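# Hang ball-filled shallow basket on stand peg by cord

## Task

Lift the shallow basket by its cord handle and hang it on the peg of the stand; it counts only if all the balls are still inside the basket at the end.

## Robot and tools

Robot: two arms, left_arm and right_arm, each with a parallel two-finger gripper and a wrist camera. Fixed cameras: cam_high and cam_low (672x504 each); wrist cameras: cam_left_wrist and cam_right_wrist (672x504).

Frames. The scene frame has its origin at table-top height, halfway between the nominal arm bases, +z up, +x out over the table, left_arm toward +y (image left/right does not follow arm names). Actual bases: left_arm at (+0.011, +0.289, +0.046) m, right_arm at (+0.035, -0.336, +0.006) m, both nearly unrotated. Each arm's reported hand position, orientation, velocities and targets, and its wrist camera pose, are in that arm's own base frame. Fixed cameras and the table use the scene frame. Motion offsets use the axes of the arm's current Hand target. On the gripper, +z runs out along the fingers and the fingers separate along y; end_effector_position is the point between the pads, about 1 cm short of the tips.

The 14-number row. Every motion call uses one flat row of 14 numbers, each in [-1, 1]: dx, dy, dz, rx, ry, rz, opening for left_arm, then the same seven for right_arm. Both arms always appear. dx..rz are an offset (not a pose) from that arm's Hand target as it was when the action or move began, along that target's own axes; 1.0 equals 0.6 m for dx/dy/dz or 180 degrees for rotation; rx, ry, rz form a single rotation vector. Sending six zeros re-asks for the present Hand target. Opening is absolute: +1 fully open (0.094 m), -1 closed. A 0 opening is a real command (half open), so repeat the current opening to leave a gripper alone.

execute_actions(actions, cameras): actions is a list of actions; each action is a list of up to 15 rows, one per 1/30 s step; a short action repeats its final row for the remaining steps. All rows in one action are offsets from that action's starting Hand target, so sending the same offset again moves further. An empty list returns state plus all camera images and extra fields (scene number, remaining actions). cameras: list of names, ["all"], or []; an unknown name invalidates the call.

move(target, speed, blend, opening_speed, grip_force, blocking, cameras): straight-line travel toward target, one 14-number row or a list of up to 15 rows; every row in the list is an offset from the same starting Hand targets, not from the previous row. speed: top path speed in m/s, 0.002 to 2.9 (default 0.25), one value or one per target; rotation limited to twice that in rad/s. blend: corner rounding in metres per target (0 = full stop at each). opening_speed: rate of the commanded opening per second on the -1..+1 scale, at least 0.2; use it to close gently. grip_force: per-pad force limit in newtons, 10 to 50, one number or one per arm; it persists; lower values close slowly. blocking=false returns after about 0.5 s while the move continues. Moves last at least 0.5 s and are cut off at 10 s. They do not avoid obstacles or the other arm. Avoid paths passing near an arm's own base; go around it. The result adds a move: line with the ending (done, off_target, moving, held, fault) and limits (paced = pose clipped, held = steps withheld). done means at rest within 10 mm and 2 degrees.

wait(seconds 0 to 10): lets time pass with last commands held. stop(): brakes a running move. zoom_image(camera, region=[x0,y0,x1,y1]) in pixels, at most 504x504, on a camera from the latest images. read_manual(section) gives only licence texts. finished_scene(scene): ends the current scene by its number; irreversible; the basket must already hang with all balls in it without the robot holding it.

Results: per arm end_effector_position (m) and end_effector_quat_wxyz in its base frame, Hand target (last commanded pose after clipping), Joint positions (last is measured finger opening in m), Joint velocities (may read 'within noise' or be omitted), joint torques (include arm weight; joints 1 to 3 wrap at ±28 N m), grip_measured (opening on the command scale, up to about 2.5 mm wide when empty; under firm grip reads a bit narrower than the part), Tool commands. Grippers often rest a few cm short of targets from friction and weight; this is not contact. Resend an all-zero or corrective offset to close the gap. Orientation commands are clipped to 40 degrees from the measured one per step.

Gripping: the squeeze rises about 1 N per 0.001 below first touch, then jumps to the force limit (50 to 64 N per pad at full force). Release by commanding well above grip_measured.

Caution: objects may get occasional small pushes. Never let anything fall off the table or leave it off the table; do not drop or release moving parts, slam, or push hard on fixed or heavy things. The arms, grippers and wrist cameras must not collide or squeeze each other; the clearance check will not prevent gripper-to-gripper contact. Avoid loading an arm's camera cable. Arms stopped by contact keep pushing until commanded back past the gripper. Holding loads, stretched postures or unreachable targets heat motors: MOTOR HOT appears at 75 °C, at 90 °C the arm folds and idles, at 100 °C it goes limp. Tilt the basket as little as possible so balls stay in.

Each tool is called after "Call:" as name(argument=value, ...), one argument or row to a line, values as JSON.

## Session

Call:
execute_actions(
  actions=[],
)

Call:
zoom_image(
  camera="cam_high",
  region=[270, 150, 490, 310],
)

Scene clock: 0.00 s.
left_arm: end_effector_position=(+0.4019, -0.0131, +0.1215) grip_measured=+1.000 end_effector_quat_wxyz=(+0.612, -0.001, +0.789, +0.045) | right_arm: end_effector_position=(+0.4034, -0.0010, +0.1068) grip_measured=+1.000 end_effector_quat_wxyz=(+0.600, +0.059, +0.796, -0.046)
Joint positions: left_arm=[-0.119 1.516 0.369 0.894 -0.187 0.023 0.094] | right_arm=[0.103 1.574 0.376 0.911 0.243 0.068 0.094]
Joint velocities: within noise
Joint torques (N m): no reading
Heat: left arm: 25 °C; right arm: 27 °C.
Hand target: left_arm +0.4035, -0.0132, +0.1268; +0.618, -0.002, +0.785, +0.045 | right_arm +0.4057, -0.0010, +0.1134; +0.608, +0.060, +0.791, -0.045
Tool commands: left_gripper/opening=+1.0 right_gripper/opening=+1.0
camera_calibration:
cam_left_wrist: T_world_to_cam=[[0.0487907, -0.996892, 0.0618494, -0.044447], [-0.743389, -0.0776008, -0.664343, 0.384105], [0.667078, -0.0135644, -0.744865, -0.0756651], [0, 0, 0, 1]] pos_world=[0.338183, -0.0155284, 0.201566]
cam_right_wrist: T_world_to_cam=[[-0.181488, -0.978159, 0.101325, 0.0578557], [-0.764996, 0.0756862, -0.639572, 0.381447], [0.617934, -0.193588, -0.762024, -0.0659308], [0, 0, 0, 1]] pos_world=[0.343046, 0.0149584, 0.18786]

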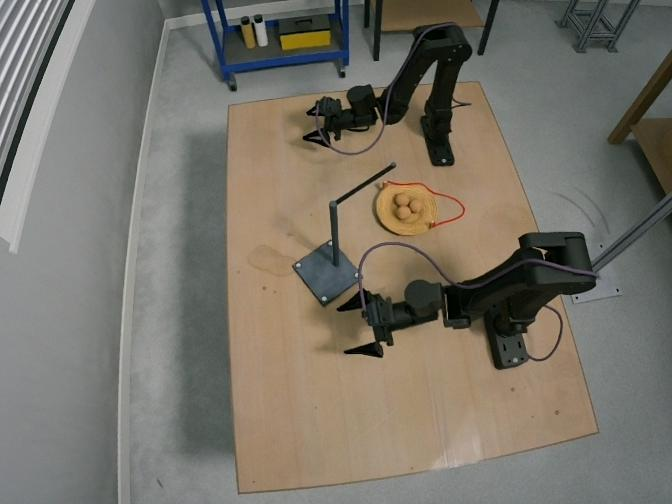

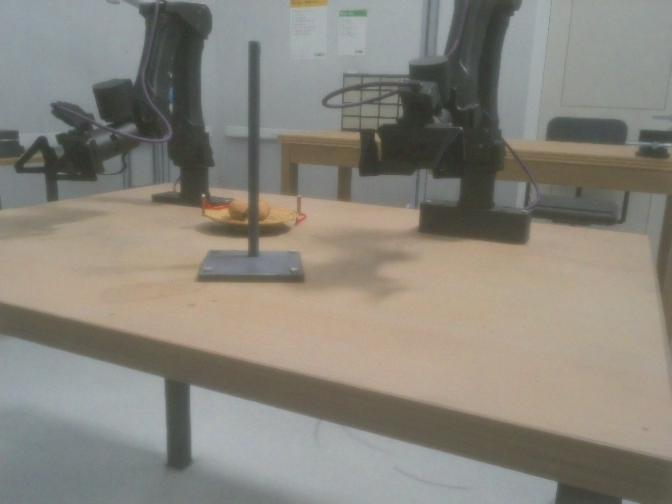

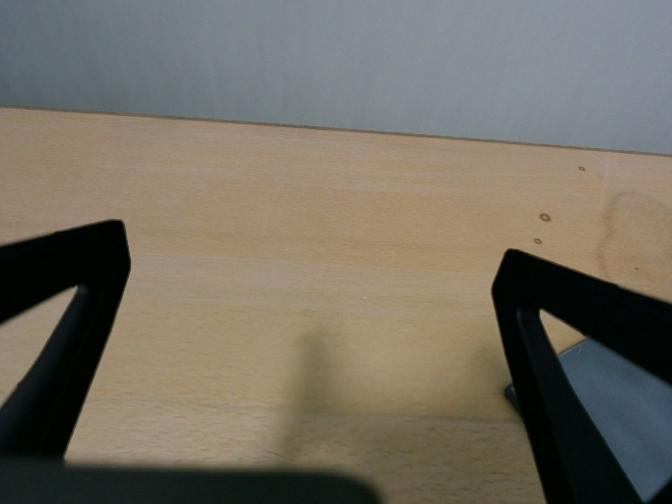

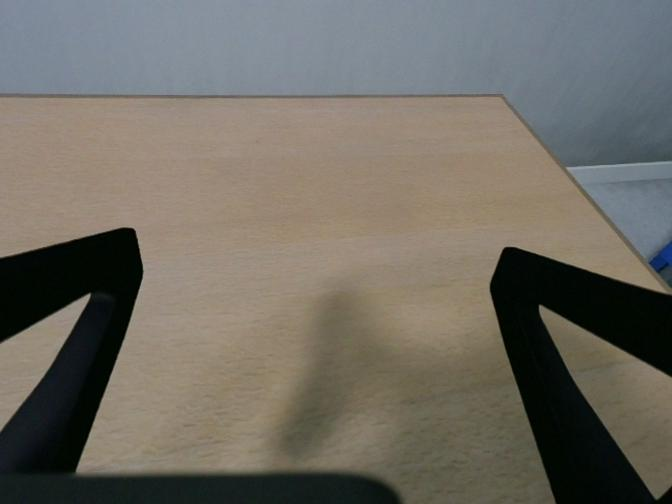

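Scaled by 2.291 from the camera's 672x504 image, which has a finer 960x720 frame.

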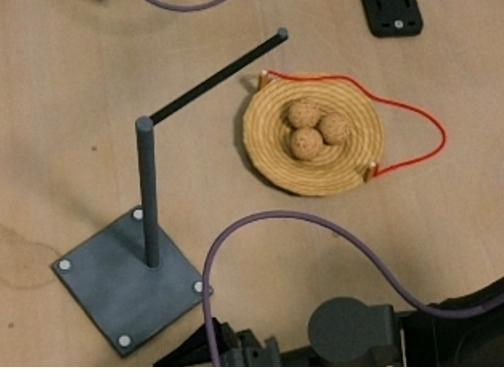

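Call:
move(
  target=[
    [-0.106,-0.169,-0.491,0.232,0.058,0.12,0,0,0,0,0,0,0,1],
    [-0.062,-0.573,-0.6075,0.464,0.117,0.24,0,0,0,0,0,0,0,1],
  ],
  blend=[0.04,0],
  speed=0.3,
  cameras=["all"],
)

Scene clock: 4.03 s.
left_arm: end_effector_position=(+0.0810, -0.3771, +0.2099) grip_measured=+0.003 end_effector_quat_wxyz=(+0.260, +0.650, +0.665, -0.260) | right_arm: end_effector_position=(+0.4034, -0.0010, +0.1068) grip_measured=+1.000 end_effector_quat_wxyz=(+0.600, +0.059, +0.796, -0.046)
Joint positions: left_arm=[-1.27 1.371 1.196 -0.665 0.197 0.202 0.047] | right_arm=[0.103 1.574 0.376 0.911 0.243 0.068 0.094]
Joint torques (N m): left_arm=[-0.4 -5.12 8.73 1.74 0.21 0.07] | right_arm=[0.02 -5.48 5.93 2.48 0.07 0.04]
Heat: left arm: 26 °C; right arm: 27 °C.
Hand target: left_arm +0.0789, -0.3840, +0.2247; +0.270, +0.653, +0.654, -0.271 | right_arm +0.4057, -0.0010, +0.1134; +0.608, +0.060, +0.791, -0.045
Off the commanded pose: left_arm 0.016 m, 2 deg | right_arm 0.007 m, 1 deg.
move: off_target (left_arm)
camera_calibration:
cam_left_wrist: T_world_to_cam=[[-0.9889, -0.0833035, 0.123033, 0.0186681], [-0.101881, 0.982901, -0.153379, 0.416848], [-0.108152, -0.164211, -0.980478, 0.254823], [0, 0, 0, 1]] pos_world=[0.0884892, -0.36632, 0.311487]
cam_right_wrist: T_world_to_cam=[[-0.181488, -0.978159, 0.101325, 0.0578557], [-0.764996, 0.0756862, -0.639572, 0.381447], [0.617934, -0.193588, -0.762024, -0.0659308], [0, 0, 0, 1]] pos_world=[0.343046, 0.0149584, 0.18786]

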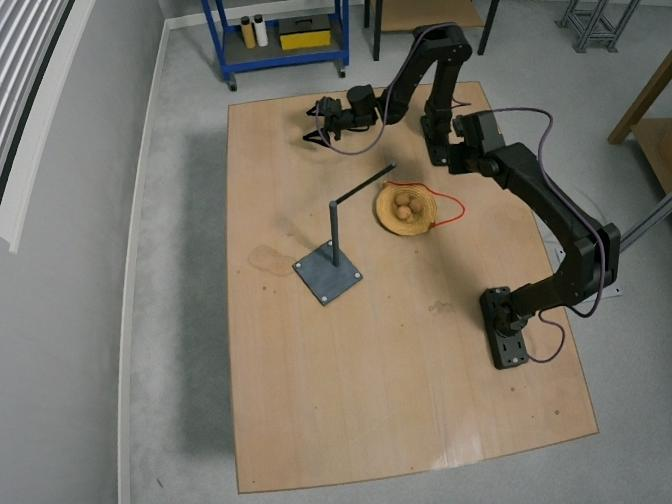

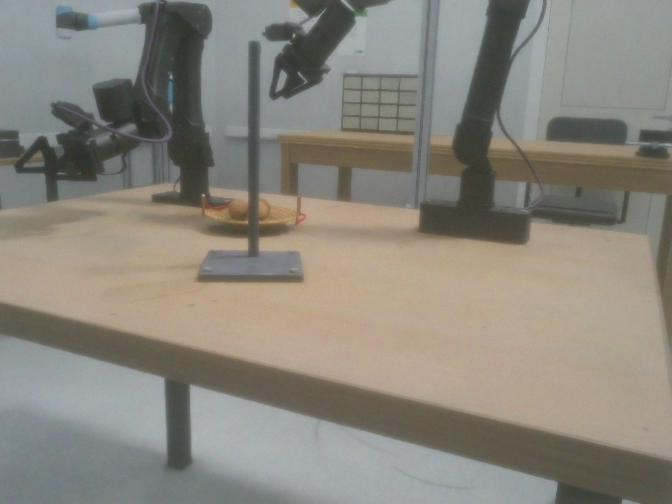

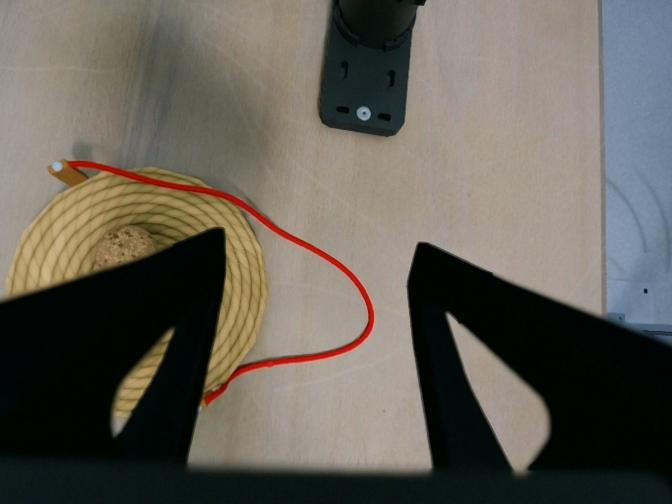

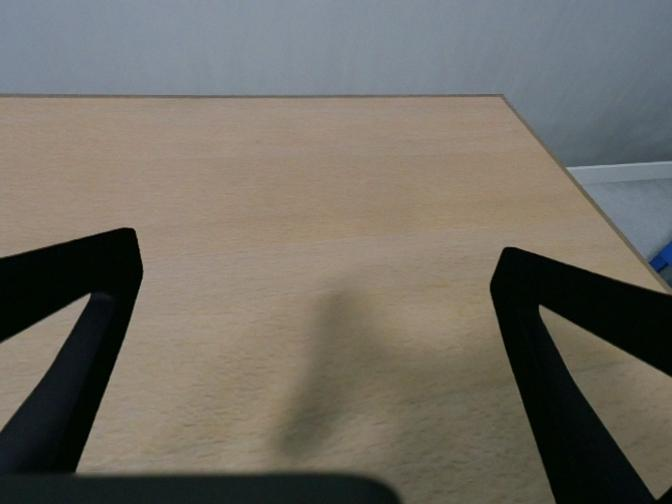

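Call:
move(
  target=[0.19,-0.0265,0.269,-0.118,0.2305,-0.2855,-0.2,0,0,0,0,0,0,1],
  cameras=["cam_left_wrist","cam_high"],
)

Scene clock: 7.63 s.
left_arm: end_effector_position=(+0.0614, -0.4122, +0.0273) grip_measured=-0.197 end_effector_quat_wxyz=(-0.002, +0.311, +0.951, +0.002) | right_arm: end_effector_position=(+0.4034, -0.0010, +0.1068) grip_measured=+1.000 end_effector_quat_wxyz=(+0.600, +0.059, +0.796, -0.046)
Joint positions: left_arm=[-1.425 2.186 1.72 -1.11 0.002 -0.793 0.038] | right_arm=[0.103 1.574 0.376 0.911 0.243 0.068 0.094]
Joint torques (N m): left_arm=[0.18 -10.86 7.3 0.29 0.03 -0.09] | right_arm=[0.02 -5.48 5.91 2.48 0.07 0.03]
Heat: left arm: 27 °C; right arm: 28 °C.
Hand target: left_arm +0.0627, -0.4179, +0.0302; -0.001, +0.306, +0.952, -0.001 | right_arm +0.4057, -0.0010, +0.1134; +0.608, +0.060, +0.791, -0.045
Off the commanded pose: left_arm 0.006 m, 1 deg | right_arm 0.007 m, 1 deg.
move: done
camera_calibration:
cam_left_wrist: T_world_to_cam=[[-0.48486, -0.873801, 0.0371902, -0.335677], [-0.711373, 0.418755, 0.56444, 0.206538], [-0.508782, 0.247218, -0.824636, 0.257803], [0, 0, 0, 1]] pos_world=[0.115335, -0.443537, 0.108499]
Images, in order (width x height): cam_high 672x504, cam_left_wrist 672x504.

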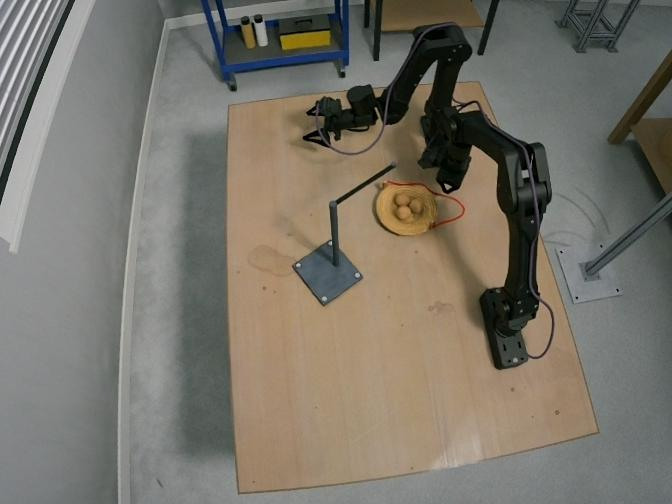

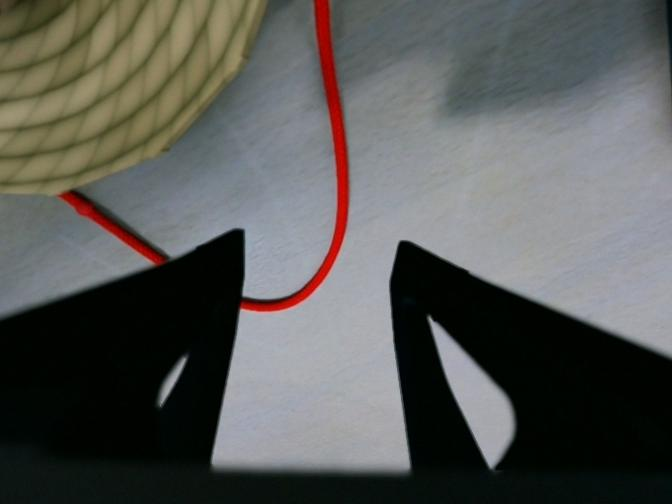

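Call:
move(
  target=[-0.008,-0.0133,0.119,0,0,0,-0.2,0,0,0,0,0,0,1],
  speed=0.1,
  cameras=["cam_left_wrist"],
)

Scene clock: 9.00 s.
left_arm: end_effector_position=(+0.0636, -0.4287, -0.0263) grip_measured=-0.197 end_effector_quat_wxyz=(+0.002, +0.307, +0.952, -0.007) | right_arm: end_effector_position=(+0.4034, -0.0010, +0.1068) grip_measured=+1.000 end_effector_quat_wxyz=(+0.600, +0.059, +0.796, -0.046)
Joint positions: left_arm=[-1.425 2.296 1.683 -0.943 0.003 -0.8 0.038] | right_arm=[0.103 1.574 0.376 0.911 0.243 0.068 0.094]
Joint torques (N m): left_arm=[-0.29 -10.35 3.63 0.81 0.02 -0.05] | right_arm=[0.02 -5.49 5.91 2.47 0.07 0.03]
Heat: left arm: 27 °C; right arm: 28 °C.
Hand target: left_arm +0.0618, -0.4272, -0.0413; -0.001, +0.306, +0.952, -0.001 | right_arm +0.4057, -0.0010, +0.1134; +0.608, +0.060, +0.791, -0.045
Off the commanded pose: left_arm 0.015 m, 1 deg | right_arm 0.007 m, 1 deg.
move: off_target (left_arm)
camera_calibration:
cam_left_wrist: T_world_to_cam=[[-0.478985, -0.876229, 0.052882, -0.347954], [-0.715366, 0.424545, 0.554989, 0.24776], [-0.508748, 0.228001, -0.830175, 0.210445], [0, 0, 0, 1]] pos_world=[0.117637, -0.458055, 0.0556023]
Images, in order (width x height): cam_left_wrist 672x504.

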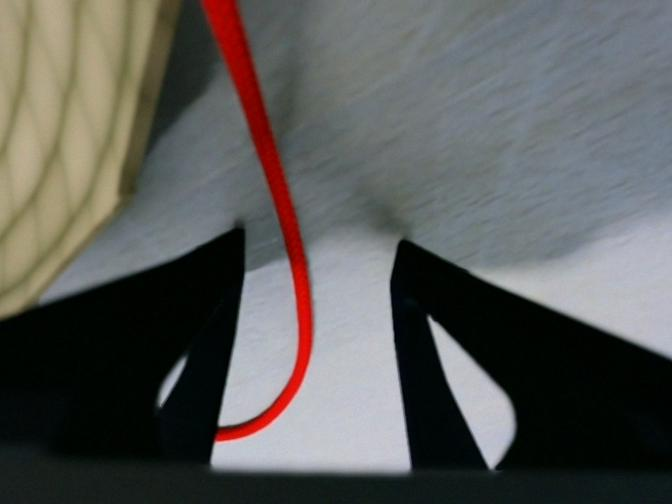

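Call:
move(
  target=[-0.01,0.008,0.016,0,0,0,-0.2,0,0,0,0,0,0,1],
  speed=0.06,
  cameras=["cam_left_wrist"],
)

Scene clock: 9.83 s.
left_arm: end_effector_position=(+0.0658, -0.4286, -0.0263) grip_measured=-0.197 end_effector_quat_wxyz=(+0.002, +0.306, +0.952, -0.008) | right_arm: end_effector_position=(+0.4034, -0.0010, +0.1068) grip_measured=+1.000 end_effector_quat_wxyz=(+0.600, +0.059, +0.796, -0.046)
Joint positions: left_arm=[-1.419 2.296 1.683 -0.942 0.004 -0.797 0.038] | right_arm=[0.103 1.574 0.376 0.911 0.243 0.068 0.094]
Joint torques (N m): left_arm=[0.83 -9.13 2.85 1.09 0.01 0.1] | right_arm=[0.01 -5.48 5.9 2.47 0.07 0.03]
Heat: left arm: 27 °C; right arm: 28 °C.
Hand target: left_arm +0.0694, -0.4267, -0.0510; -0.001, +0.306, +0.952, -0.001 | right_arm +0.4057, -0.0010, +0.1134; +0.608, +0.060, +0.791, -0.045
Off the commanded pose: left_arm 0.025 m, 1 deg | right_arm 0.007 m, 1 deg.
move: off_target (left_arm)
camera_calibration:
cam_left_wrist: T_world_to_cam=[[-0.476258, -0.877622, 0.0543919, -0.347636], [-0.716175, 0.423048, 0.555088, 0.248741], [-0.510168, 0.225411, -0.830011, 0.210441], [0, 0, 0, 1]] pos_world=[0.119938, -0.457758, 0.0555034]
Images, in order (width x height): cam_left_wrist 672x504.

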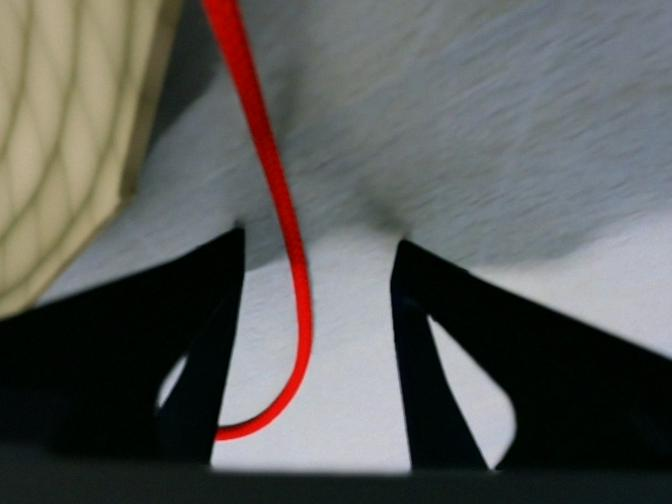

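Call:
move(
  target=[
    [0,0,-0.1,0,0,0,-0.2,0,0,0,0,0,0,1],
    [-0.004,0,-0.008,0,0,0,-0.2,0,0,0,0,0,0,1],
  ],
  speed=0.1,
  cameras=["cam_left_wrist"],
)

Scene clock: 11.90 s.
left_arm: end_effector_position=(+0.0686, -0.4316, -0.0263) grip_measured=-0.197 end_effector_quat_wxyz=(+0.002, +0.307, +0.952, -0.009) | right_arm: end_effector_position=(+0.4034, -0.0010, +0.1068) grip_measured=+1.000 end_effector_quat_wxyz=(+0.600, +0.059, +0.796, -0.046)
Joint positions: left_arm=[-1.414 2.306 1.699 -0.946 0.005 -0.789 0.038] | right_arm=[0.103 1.574 0.376 0.911 0.243 0.068 0.094]
Joint torques (N m): left_arm=[0.68 -9.96 3.07 0.92 0.01 0.06] | right_arm=[0.01 -5.49 5.91 2.47 0.07 0.03]
Heat: left arm: 27 °C; right arm: 28 °C.
Hand target: left_arm +0.0714, -0.4282, -0.0462; -0.001, +0.306, +0.952, -0.001 | right_arm +0.4057, -0.0010, +0.1134; +0.608, +0.060, +0.791, -0.045
Off the commanded pose: left_arm 0.020 m, 1 deg | right_arm 0.007 m, 1 deg.
move: off_target (left_arm)
camera_calibration:
cam_left_wrist: T_world_to_cam=[[-0.4786, -0.876143, 0.0575876, -0.348062], [-0.714955, 0.426942, 0.553679, 0.253639], [-0.509688, 0.223818, -0.830737, 0.211854], [0, 0, 0, 1]] pos_world=[0.122737, -0.460658, 0.0556044]
Images, in order (width x height): cam_left_wrist 672x504.

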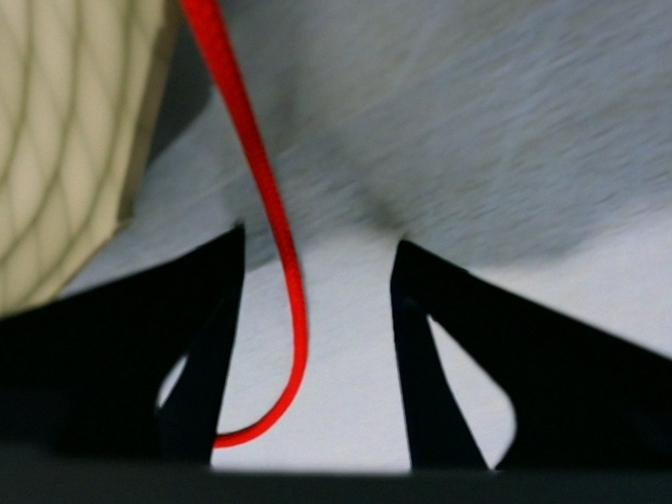

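Call:
move(
  target=[0,0,-0.02,0,0,0,-1,0,0,0,0,0,0,1],
  opening_speed=1,
  cameras=["cam_left_wrist"],
)

Scene clock: 12.97 s.
left_arm: end_effector_position=(+0.0696, -0.4297, -0.0264) grip_measured=-0.969 end_effector_quat_wxyz=(+0.001, +0.306, +0.952, -0.006) | right_arm: end_effector_position=(+0.4034, -0.0010, +0.1068) grip_measured=+1.000 end_effector_quat_wxyz=(+0.600, +0.059, +0.796, -0.046)
Joint positions: left_arm=[-1.411 2.306 1.699 -0.953 0.004 -0.789 0.001] | right_arm=[0.103 1.574 0.376 0.911 0.243 0.068 0.094]
Joint torques (N m): left_arm=[0.43 -11.26 4.49 0.57 0.01 0.06] | right_arm=[0.02 -5.49 5.93 2.48 0.07 0.04]
Heat: left arm: 27 °C; right arm: 28 °C.
Hand target: left_arm +0.0713, -0.4282, -0.0342; -0.001, +0.306, +0.952, -0.001 | right_arm +0.4057, -0.0010, +0.1134; +0.608, +0.060, +0.791, -0.045
Off the commanded pose: left_arm 0.008 m, 1 deg | right_arm 0.007 m, 1 deg.
move: done
camera_calibration:
cam_left_wrist: T_world_to_cam=[[-0.476195, -0.877806, 0.0519236, -0.346951], [-0.71571, 0.421213, 0.557082, 0.251225], [-0.51088, 0.228117, -0.828833, 0.213844], [0, 0, 0, 1]] pos_world=[0.123837, -0.459156, 0.0553033]
Images, in order (width x height): cam_left_wrist 672x504.

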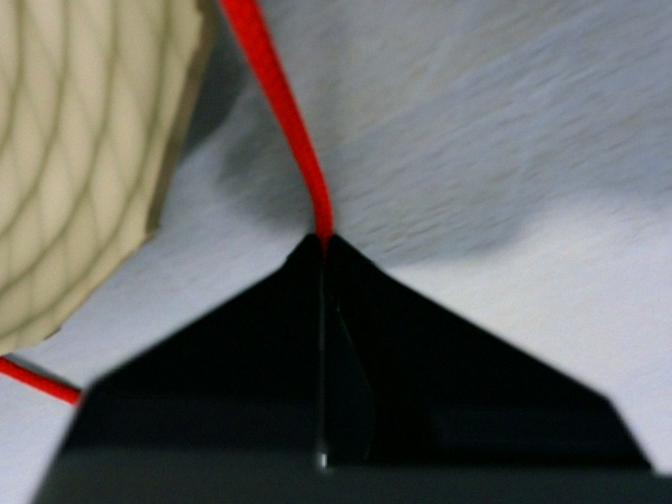

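Call:
move(
  target=[
    [0,0,-0.07,0,-0.03,0,-1,0,0,0,0,0,0,1],
    [-0.04,0.09,-0.24,0,-0.1,0,-1,0,0,0,0,0,0,1],
    [-0.058,0.144,-0.313,0,-0.13,0,-1,0,0,0,0,0,0,1],
  ],
  blend=[0.02,0.02,0],
  speed=0.15,
  cameras=["cam_left_wrist","cam_high","cam_low"],
)

Call:
zoom_image(
  camera="cam_high",
  region=[340, 130, 500, 250],
)

Scene clock: 15.37 s.
left_arm: end_effector_position=(+0.1496, -0.3863, +0.1504) grip_measured=-0.971 end_effector_quat_wxyz=(+0.187, +0.298, +0.933, -0.070) | right_arm: end_effector_position=(+0.4034, -0.0010, +0.1068) grip_measured=+1.000 end_effector_quat_wxyz=(+0.600, +0.059, +0.796, -0.046)
Joint positions: left_arm=[-1.305 1.802 1.59 -1.029 -0.235 -0.647 0.001] | right_arm=[0.103 1.574 0.376 0.911 0.243 0.068 0.094]
Joint torques (N m): left_arm=[0.14 -11.08 4.22 0.98 -0.24 0.07] | right_arm=[-0.01 -5.46 5.91 2.47 0.07 0.03]
Heat: left arm: 27 °C; right arm: 28 °C.
Hand target: left_arm +0.1505, -0.3780, +0.1534; +0.192, +0.300, +0.932, -0.063 | right_arm +0.4057, -0.0010, +0.1134; +0.608, +0.060, +0.791, -0.045
Off the commanded pose: left_arm 0.009 m, 1 deg | right_arm 0.007 m, 1 deg.
move: done
camera_calibration:
cam_left_wrist: T_world_to_cam=[[-0.496913, -0.861398, 0.105218, -0.278499], [-0.839049, 0.507857, 0.195139, 0.298011], [-0.221528, 0.00868427, -0.975115, 0.285293], [0, 0, 0, 1]] pos_world=[0.174857, -0.393723, 0.249343]
Images, in order (width x height): cam_high 672x504, cam_low 672x504, cam_left_wrist 672x504.

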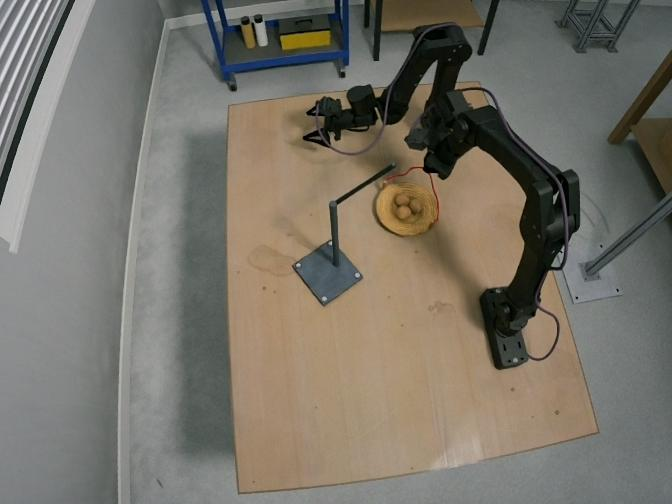

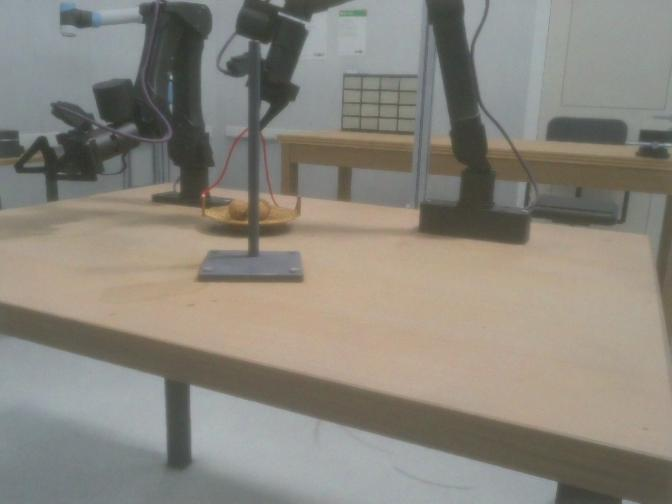

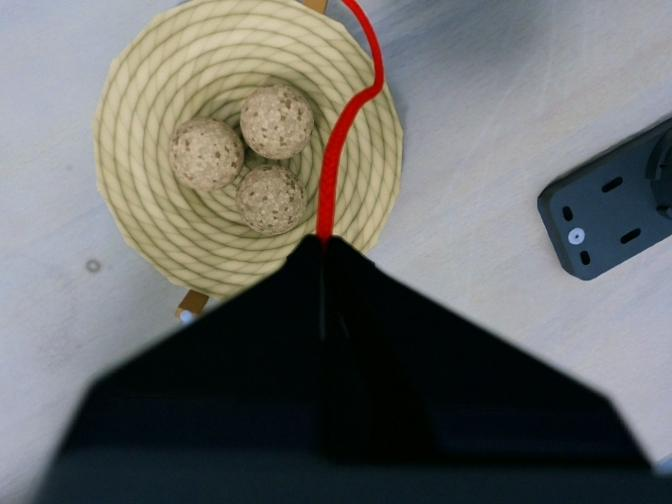

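Scaled by 3.150 from the camera's 672x504 image, which has a finer 960x720 frame.

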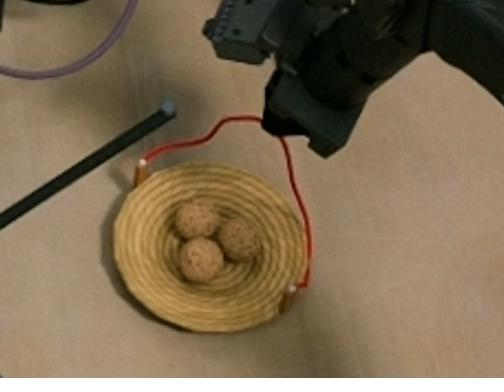

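Call:
move(
  target=[-0.08,0.043,-0.056,0,0,0,-1,0,0,0,0,0,0,1],
  speed=0.12,
  cameras=["cam_left_wrist","cam_high","cam_low"],
)

Call:
zoom_image(
  camera="cam_low",
  region=[160, 60, 360, 260],
)

Scene clock: 17.03 s.
left_arm: end_effector_position=(+0.1884, -0.3713, +0.1966) grip_measured=-0.971 end_effector_quat_wxyz=(+0.187, +0.299, +0.934, -0.060) | right_arm: end_effector_position=(+0.4034, -0.0010, +0.1068) grip_measured=+1.000 end_effector_quat_wxyz=(+0.600, +0.059, +0.796, -0.046)
Joint positions: left_arm=[-1.195 1.828 1.809 -1.215 -0.211 -0.539 0.001] | right_arm=[0.103 1.574 0.376 0.911 0.243 0.068 0.094]
Joint torques (N m): left_arm=[0.12 -8.51 7.83 1 -0.09 0.07] | right_arm=[0.02 -5.48 5.93 2.47 0.07 0.03]
Heat: left arm: 27 °C; right arm: 28 °C.
Hand target: left_arm +0.1907, -0.3748, +0.2033; +0.192, +0.300, +0.932, -0.063 | right_arm +0.4057, -0.0010, +0.1134; +0.608, +0.060, +0.791, -0.045
Off the commanded pose: left_arm 0.008 m, 1 deg | right_arm 0.007 m, 1 deg.
move: done
camera_calibration:
cam_left_wrist: T_world_to_cam=[[-0.494457, -0.865049, 0.084871, -0.248928], [-0.842161, 0.500951, 0.19953, 0.311218], [-0.215119, 0.027184, -0.976209, 0.344702], [0, 0, 0, 1]] pos_world=[0.213163, -0.38061, 0.295531]
Images, in order (width x height): cam_high 672x504, cam_low 672x504, cam_left_wrist 672x504.

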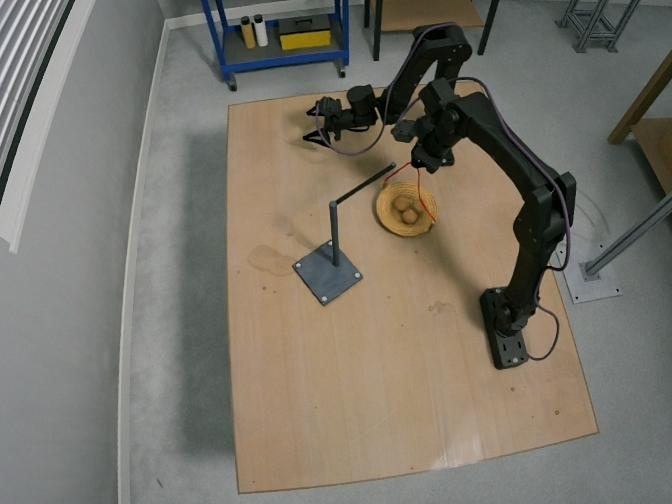

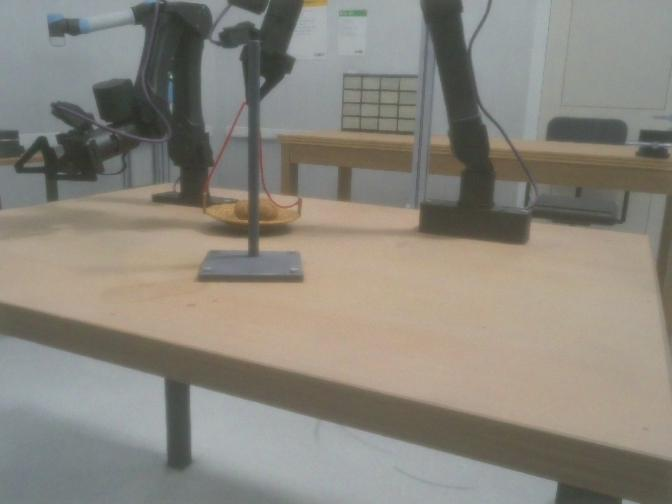

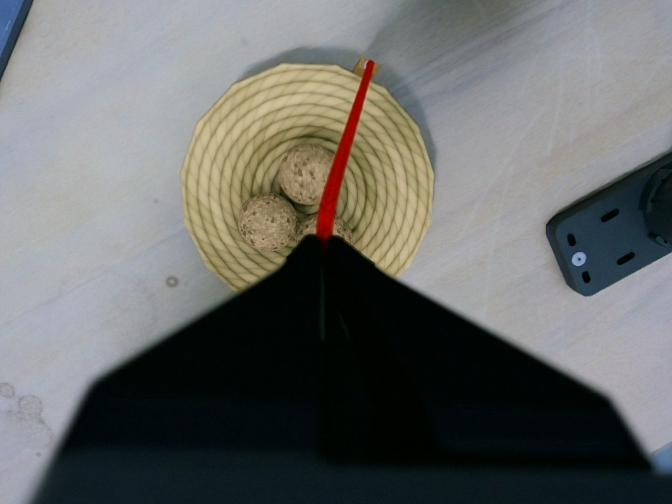

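Scaled by 2.520 from the camera's 672x504 image, which has a finer 960x720 frame.

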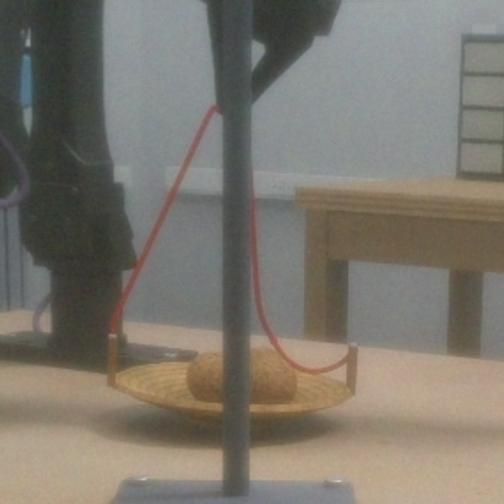

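Call:
move(
  target=[
    [0.08,-0.043,0.056,0,0,0,-1,0,0,0,0,0,0,1],
    [0.178,-0.158,0.183,0,0.1,0,-1,0,0,0,0,0,0,1],
    [0.255,-0.188,0.314,0,0.13,0,-1,0,0,0,0,0,0,1],
  ],
  blend=[0.02,0.02,0],
  speed=0.13,
)

Call:
move(
  target=[0,0,0,0,0,0,-0.2,0,0,0,0,0,0,1],
  opening_speed=1,
  cameras=["cam_left_wrist","cam_high"],
)

Call:
zoom_image(
  camera="cam_high",
  region=[340, 130, 500, 250],
)

Scene clock: 20.43 s.
left_arm: end_effector_position=(+0.0740, -0.4313, -0.0233) grip_measured=-0.971 end_effector_quat_wxyz=(+0.003, +0.307, +0.952, -0.007) | right_arm: end_effector_position=(+0.4034, -0.0010, +0.1068) grip_measured=+1.000 end_effector_quat_wxyz=(+0.600, +0.059, +0.796, -0.046)
Joint positions: left_arm=[-1.402 2.308 1.716 -0.964 0.002 -0.778 0.001] | right_arm=[0.103 1.574 0.376 0.911 0.243 0.068 0.094]
Joint torques (N m): left_arm=[-0.42 -11.81 4.01 0.55 0.04 -0.08] | right_arm=[0.01 -5.48 5.93 2.48 0.07 0.03]
Heat: left arm: 27 °C; right arm: 28 °C.
Hand target: left_arm +0.0710, -0.4286, -0.0301; -0.001, +0.306, +0.952, -0.001 | right_arm +0.4057, -0.0010, +0.1134; +0.608, +0.060, +0.791, -0.045
Off the commanded pose: left_arm 0.008 m, 1 deg | right_arm 0.007 m, 1 deg.
move: done

Scene clock: 21.47 s.
left_arm: end_effector_position=(+0.0740, -0.4315, -0.0233) grip_measured=-0.203 end_effector_quat_wxyz=(+0.003, +0.307, +0.952, -0.007) | right_arm: end_effector_position=(+0.4034, -0.0010, +0.1068) grip_measured=+1.000 end_effector_quat_wxyz=(+0.600, +0.059, +0.796, -0.046)
Joint positions: left_arm=[-1.402 2.308 1.716 -0.964 0.002 -0.778 0.037] | right_arm=[0.103 1.574 0.376 0.911 0.243 0.068 0.094]
Joint torques (N m): left_arm=[-0.42 -11.81 4.03 0.54 0.03 -0.07] | right_arm=[0.01 -5.49 5.93 2.47 0.06 0.03]
Heat: left arm: 27 °C; right arm: 28 °C.
Hand target: left_arm +0.0711, -0.4286, -0.0301; -0.001, +0.306, +0.952, -0.001 | right_arm +0.4057, -0.0010, +0.1134; +0.608, +0.060, +0.791, -0.045
Off the commanded pose: left_arm 0.008 m, 1 deg | right_arm 0.007 m, 1 deg.
move: done
camera_calibration:
cam_left_wrist: T_world_to_cam=[[-0.478367, -0.876553, 0.0531113, -0.345881], [-0.716395, 0.424511, 0.553686, 0.254791], [-0.507881, 0.226816, -0.83103, 0.21829], [0, 0, 0, 1]] pos_world=[0.127938, -0.460856, 0.0587015]
Images, in order (width x height): cam_high 672x504, cam_left_wrist 672x504.

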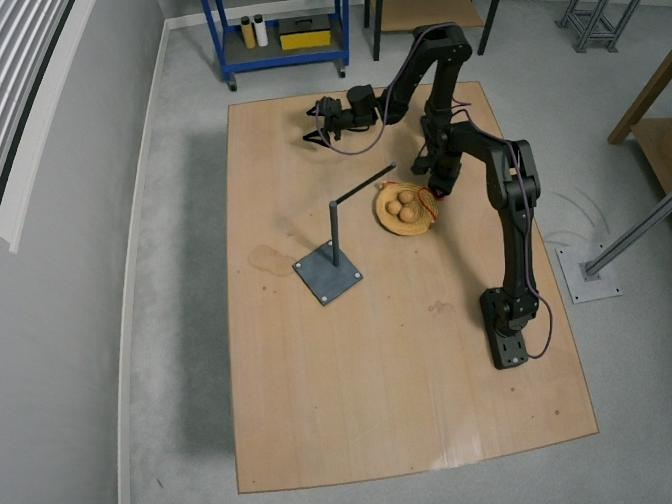

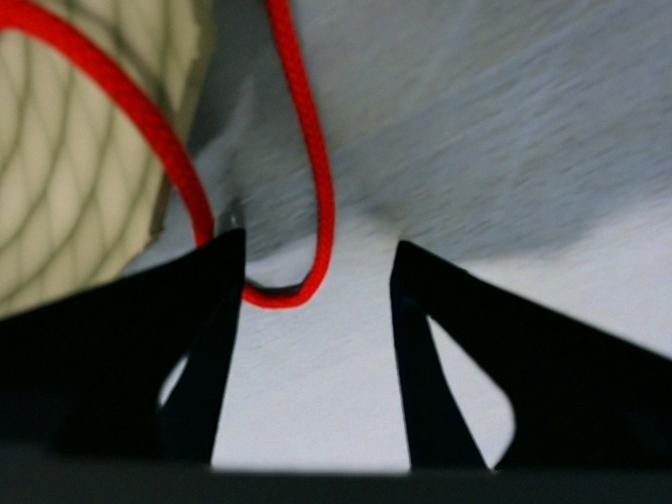

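Scaled by 3.150 from the camera's 672x504 image, which has a finer 960x720 frame.

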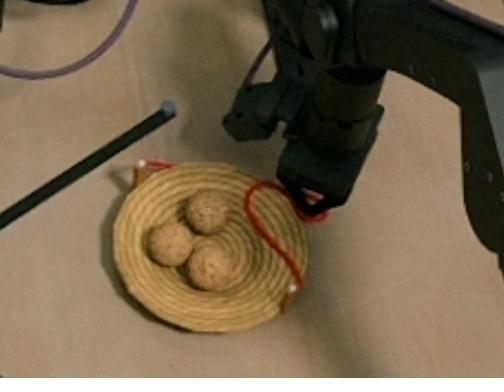

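Call:
move(
  target=[
    [0,0,-0.1,0,0,0,-0.2,0,0,0,0,0,0,1],
    [0.0227,0.0117,-0.1,0,0,0.606,-0.2,0,0,0,0,0,0,1],
  ],
  speed=0.3,
  cameras=["cam_left_wrist","cam_high"],
)

Scene clock: 27.13 s.
left_arm: end_effector_position=(+0.0665, -0.4139, +0.0170) grip_measured=-0.203 end_effector_quat_wxyz=(-0.015, +0.951, +0.310, +0.003) | right_arm: end_effector_position=(+0.4034, -0.0010, +0.1068) grip_measured=+1.000 end_effector_quat_wxyz=(+0.600, +0.059, +0.796, -0.046)
Joint positions: left_arm=[-1.414 2.232 1.753 -1.123 -0.001 1.097 0.037] | right_arm=[0.103 1.574 0.376 0.911 0.243 0.068 0.094]
Joint torques (N m): left_arm=[-0.35 -15.69 3.74 0.43 0.05 0.11] | right_arm=[0.01 -5.48 5.91 2.47 0.07 0.04]
Heat: left arm: 29 °C; right arm: 28 °C.
Hand target: left_arm +0.0642, -0.4149, +0.0299; +0.001, +0.953, +0.303, -0.001 | right_arm +0.4057, -0.0010, +0.1134; +0.608, +0.060, +0.791, -0.045
Off the commanded pose: left_arm 0.013 m, 2 deg | right_arm 0.007 m, 1 deg.
move: off_target (left_arm)
camera_calibration:
cam_left_wrist: T_world_to_cam=[[-0.684742, 0.725882, 0.0649944, 0.340602], [0.620361, 0.533744, 0.574691, 0.175694], [0.382467, 0.433835, -0.815785, 0.270087], [0, 0, 0, 1]] pos_world=[0.0209314, -0.458186, 0.0972258]
Images, in order (width x height): cam_high 672x504, cam_left_wrist 672x504.

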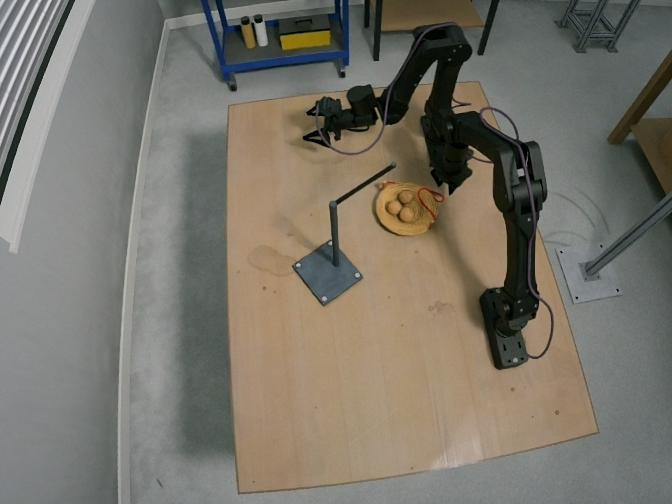

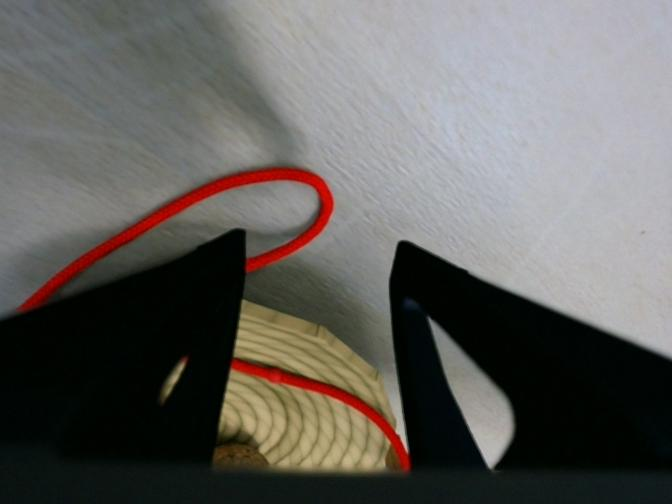

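Call:
move(
  target=[
    [0.0167,-0.0083,0.03,0,0,0,-0.2,0,0,0,0,0,0,1],
    [0.0167,-0.0083,0.109,0,0,0,-0.2,0,0,0,0,0,0,1],
  ],
  blend=[0.01,0],
  speed=0.1,
  cameras=["cam_left_wrist"],
)

Scene clock: 28.80 s.
left_arm: end_effector_position=(+0.0682, -0.4110, -0.0259) grip_measured=-0.203 end_effector_quat_wxyz=(+0.012, +0.953, +0.304, -0.001) | right_arm: end_effector_position=(+0.4034, -0.0010, +0.1068) grip_measured=+1.000 end_effector_quat_wxyz=(+0.600, +0.059, +0.796, -0.046)
Joint positions: left_arm=[-1.409 2.225 1.562 -0.883 -0.001 1.114 0.037] | right_arm=[0.103 1.574 0.376 0.911 0.243 0.068 0.094]
Joint torques (N m): left_arm=[0.69 -10.63 3.69 0.54 0.06 0.11] | right_arm=[0.01 -5.49 5.91 2.47 0.07 0.03]
Heat: left arm: 29 °C; right arm: 28 °C.
Hand target: left_arm +0.0693, -0.4052, -0.0355; +0.001, +0.953, +0.303, -0.001 | right_arm +0.4057, -0.0010, +0.1134; +0.608, +0.060, +0.791, -0.045
Off the commanded pose: left_arm 0.011 m, 1 deg | right_arm 0.007 m, 1 deg.
move: off_target (left_arm)
camera_calibration:
cam_left_wrist: T_world_to_cam=[[-0.676455, 0.736241, 0.0188959, 0.344988], [0.621718, 0.557102, 0.550549, 0.206556], [0.39481, 0.38417, -0.834589, 0.2115], [0, 0, 0, 1]] pos_world=[0.0214475, -0.450319, 0.0562771]
Images, in order (width x height): cam_left_wrist 672x504.

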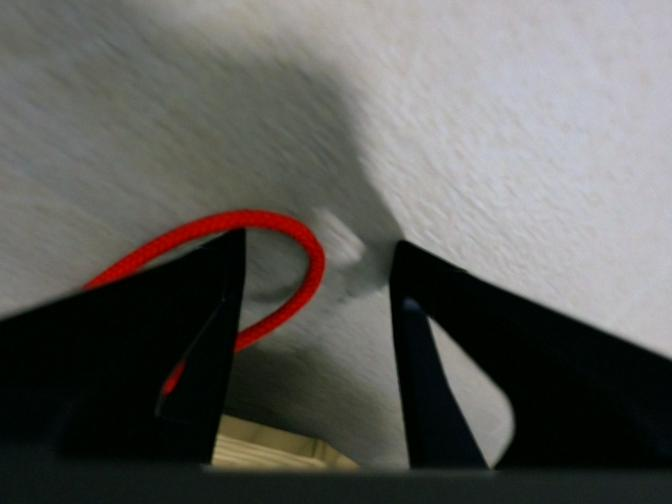

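Call:
move(
  target=[0,0,0,0,0,0,-1,0,0,0,0,0,0,1],
  opening_speed=1,
  cameras=["cam_left_wrist"],
)

Scene clock: 29.87 s.
left_arm: end_effector_position=(+0.0682, -0.4113, -0.0259) grip_measured=-0.969 end_effector_quat_wxyz=(+0.013, +0.953, +0.304, -0.001) | right_arm: end_effector_position=(+0.4034, -0.0010, +0.1068) grip_measured=+1.000 end_effector_quat_wxyz=(+0.600, +0.059, +0.796, -0.046)
Joint positions: left_arm=[-1.409 2.225 1.562 -0.882 -0.001 1.114 0.001] | right_arm=[0.103 1.574 0.376 0.911 0.243 0.068 0.094]
Joint torques (N m): left_arm=[0.7 -10.59 3.7 0.55 0.06 0.11] | right_arm=[0.02 -5.49 5.93 2.48 0.08 0.03]
Heat: left arm: 29 °C; right arm: 28 °C.
Hand target: left_arm +0.0693, -0.4051, -0.0355; +0.001, +0.953, +0.303, -0.001 | right_arm +0.4057, -0.0010, +0.1134; +0.608, +0.060, +0.791, -0.045
Off the commanded pose: left_arm 0.011 m, 1 deg | right_arm 0.007 m, 1 deg.
move: off_target (left_arm)
camera_calibration:
cam_left_wrist: T_world_to_cam=[[-0.676144, 0.736551, 0.0179704, 0.345321], [0.62183, 0.55741, 0.55011, 0.206829], [0.395167, 0.383128, -0.834899, 0.211116], [0, 0, 0, 1]] pos_world=[0.021448, -0.45052, 0.0562762]
Images, in order (width x height): cam_left_wrist 672x504.

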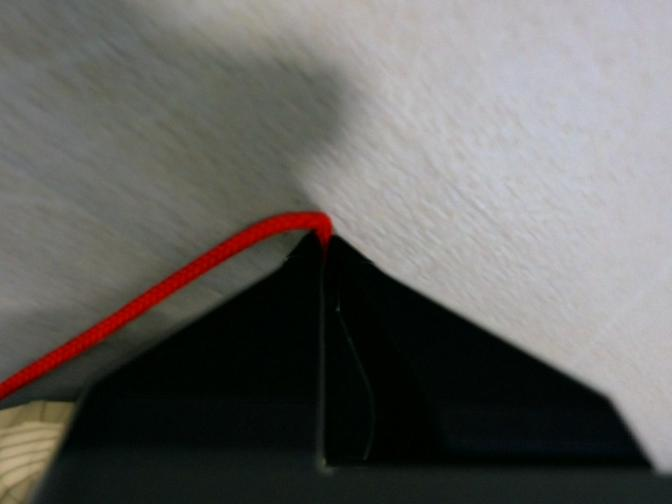

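Call:
move(
  target=[
    [0,0,-0.083,0,0,0,-1,0,0,0,0,0,0,1],
    [0.12,0.05,-0.26,-0.06,-0.065,-0.28,-1,0,0,0,0,0,0,1],
    [0.193,0.075,-0.3925,-0.098,-0.104,-0.473,-1,0,0,0,0,0,0,1],
  ],
  blend=[0.02,0.02,0],
  speed=0.17,
  cameras=["cam_left_wrist","cam_low","cam_high"],
)

Call:
zoom_image(
  camera="cam_low",
  region=[160, 60, 360, 260],
)

Scene clock: 35.70 s.
left_arm: end_effector_position=(+0.1856, -0.3734, +0.1755) grip_measured=-0.971 end_effector_quat_wxyz=(+0.150, +0.485, +0.857, -0.087) | right_arm: end_effector_position=(+0.4034, -0.0010, +0.1068) grip_measured=+1.000 end_effector_quat_wxyz=(+0.600, +0.059, +0.796, -0.046)
Joint positions: left_arm=[-1.124 1.807 1.709 -1.124 -0.029 -0.089 0.001] | right_arm=[0.103 1.574 0.376 0.911 0.243 0.068 0.094]
Joint torques (N m): left_arm=[0.54 -11.81 8.09 1.06 -0.08 -0.05] | right_arm=[0.02 -5.48 5.93 2.48 0.07 0.04]
Heat: left arm: 30 °C; right arm: 28 °C.
Hand target: left_arm +0.1904, -0.3746, +0.1997; +0.177, +0.477, +0.855, -0.100 | right_arm +0.4057, -0.0010, +0.1134; +0.608, +0.060, +0.791, -0.045
Off the commanded pose: left_arm 0.025 m, 3 deg | right_arm 0.007 m, 1 deg.
move: off_target (left_arm)
camera_calibration:
cam_left_wrist: T_world_to_cam=[[-0.79725, -0.597828, 0.0836335, -0.0941962], [-0.56509, 0.787849, 0.244881, 0.361851], [-0.212287, 0.147971, -0.965939, 0.366254], [0, 0, 0, 1]] pos_world=[0.207132, -0.395592, 0.273047]
Images, in order (width x height): cam_high 672x504, cam_low 672x504, cam_left_wrist 672x504.

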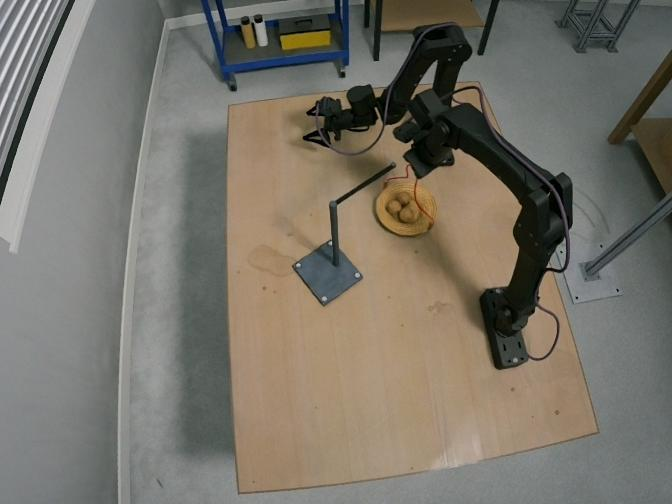

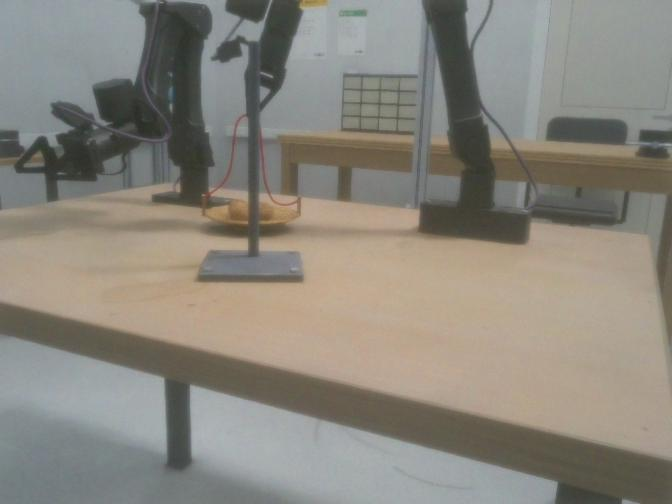

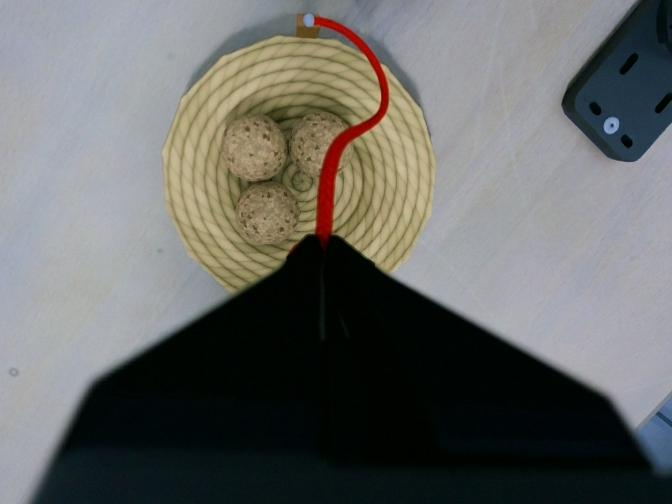

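Scaled by 2.520 from the camera's 672x504 image, which has a finer 960x720 frame.

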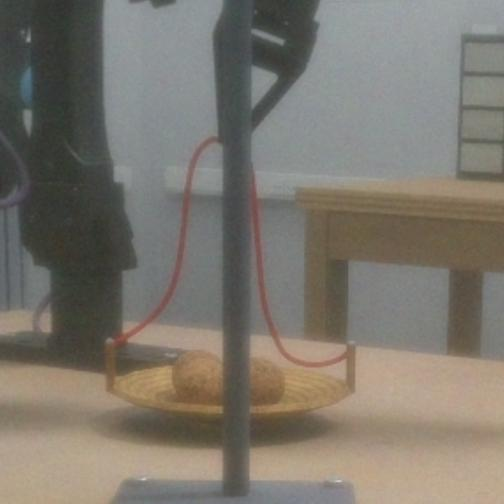

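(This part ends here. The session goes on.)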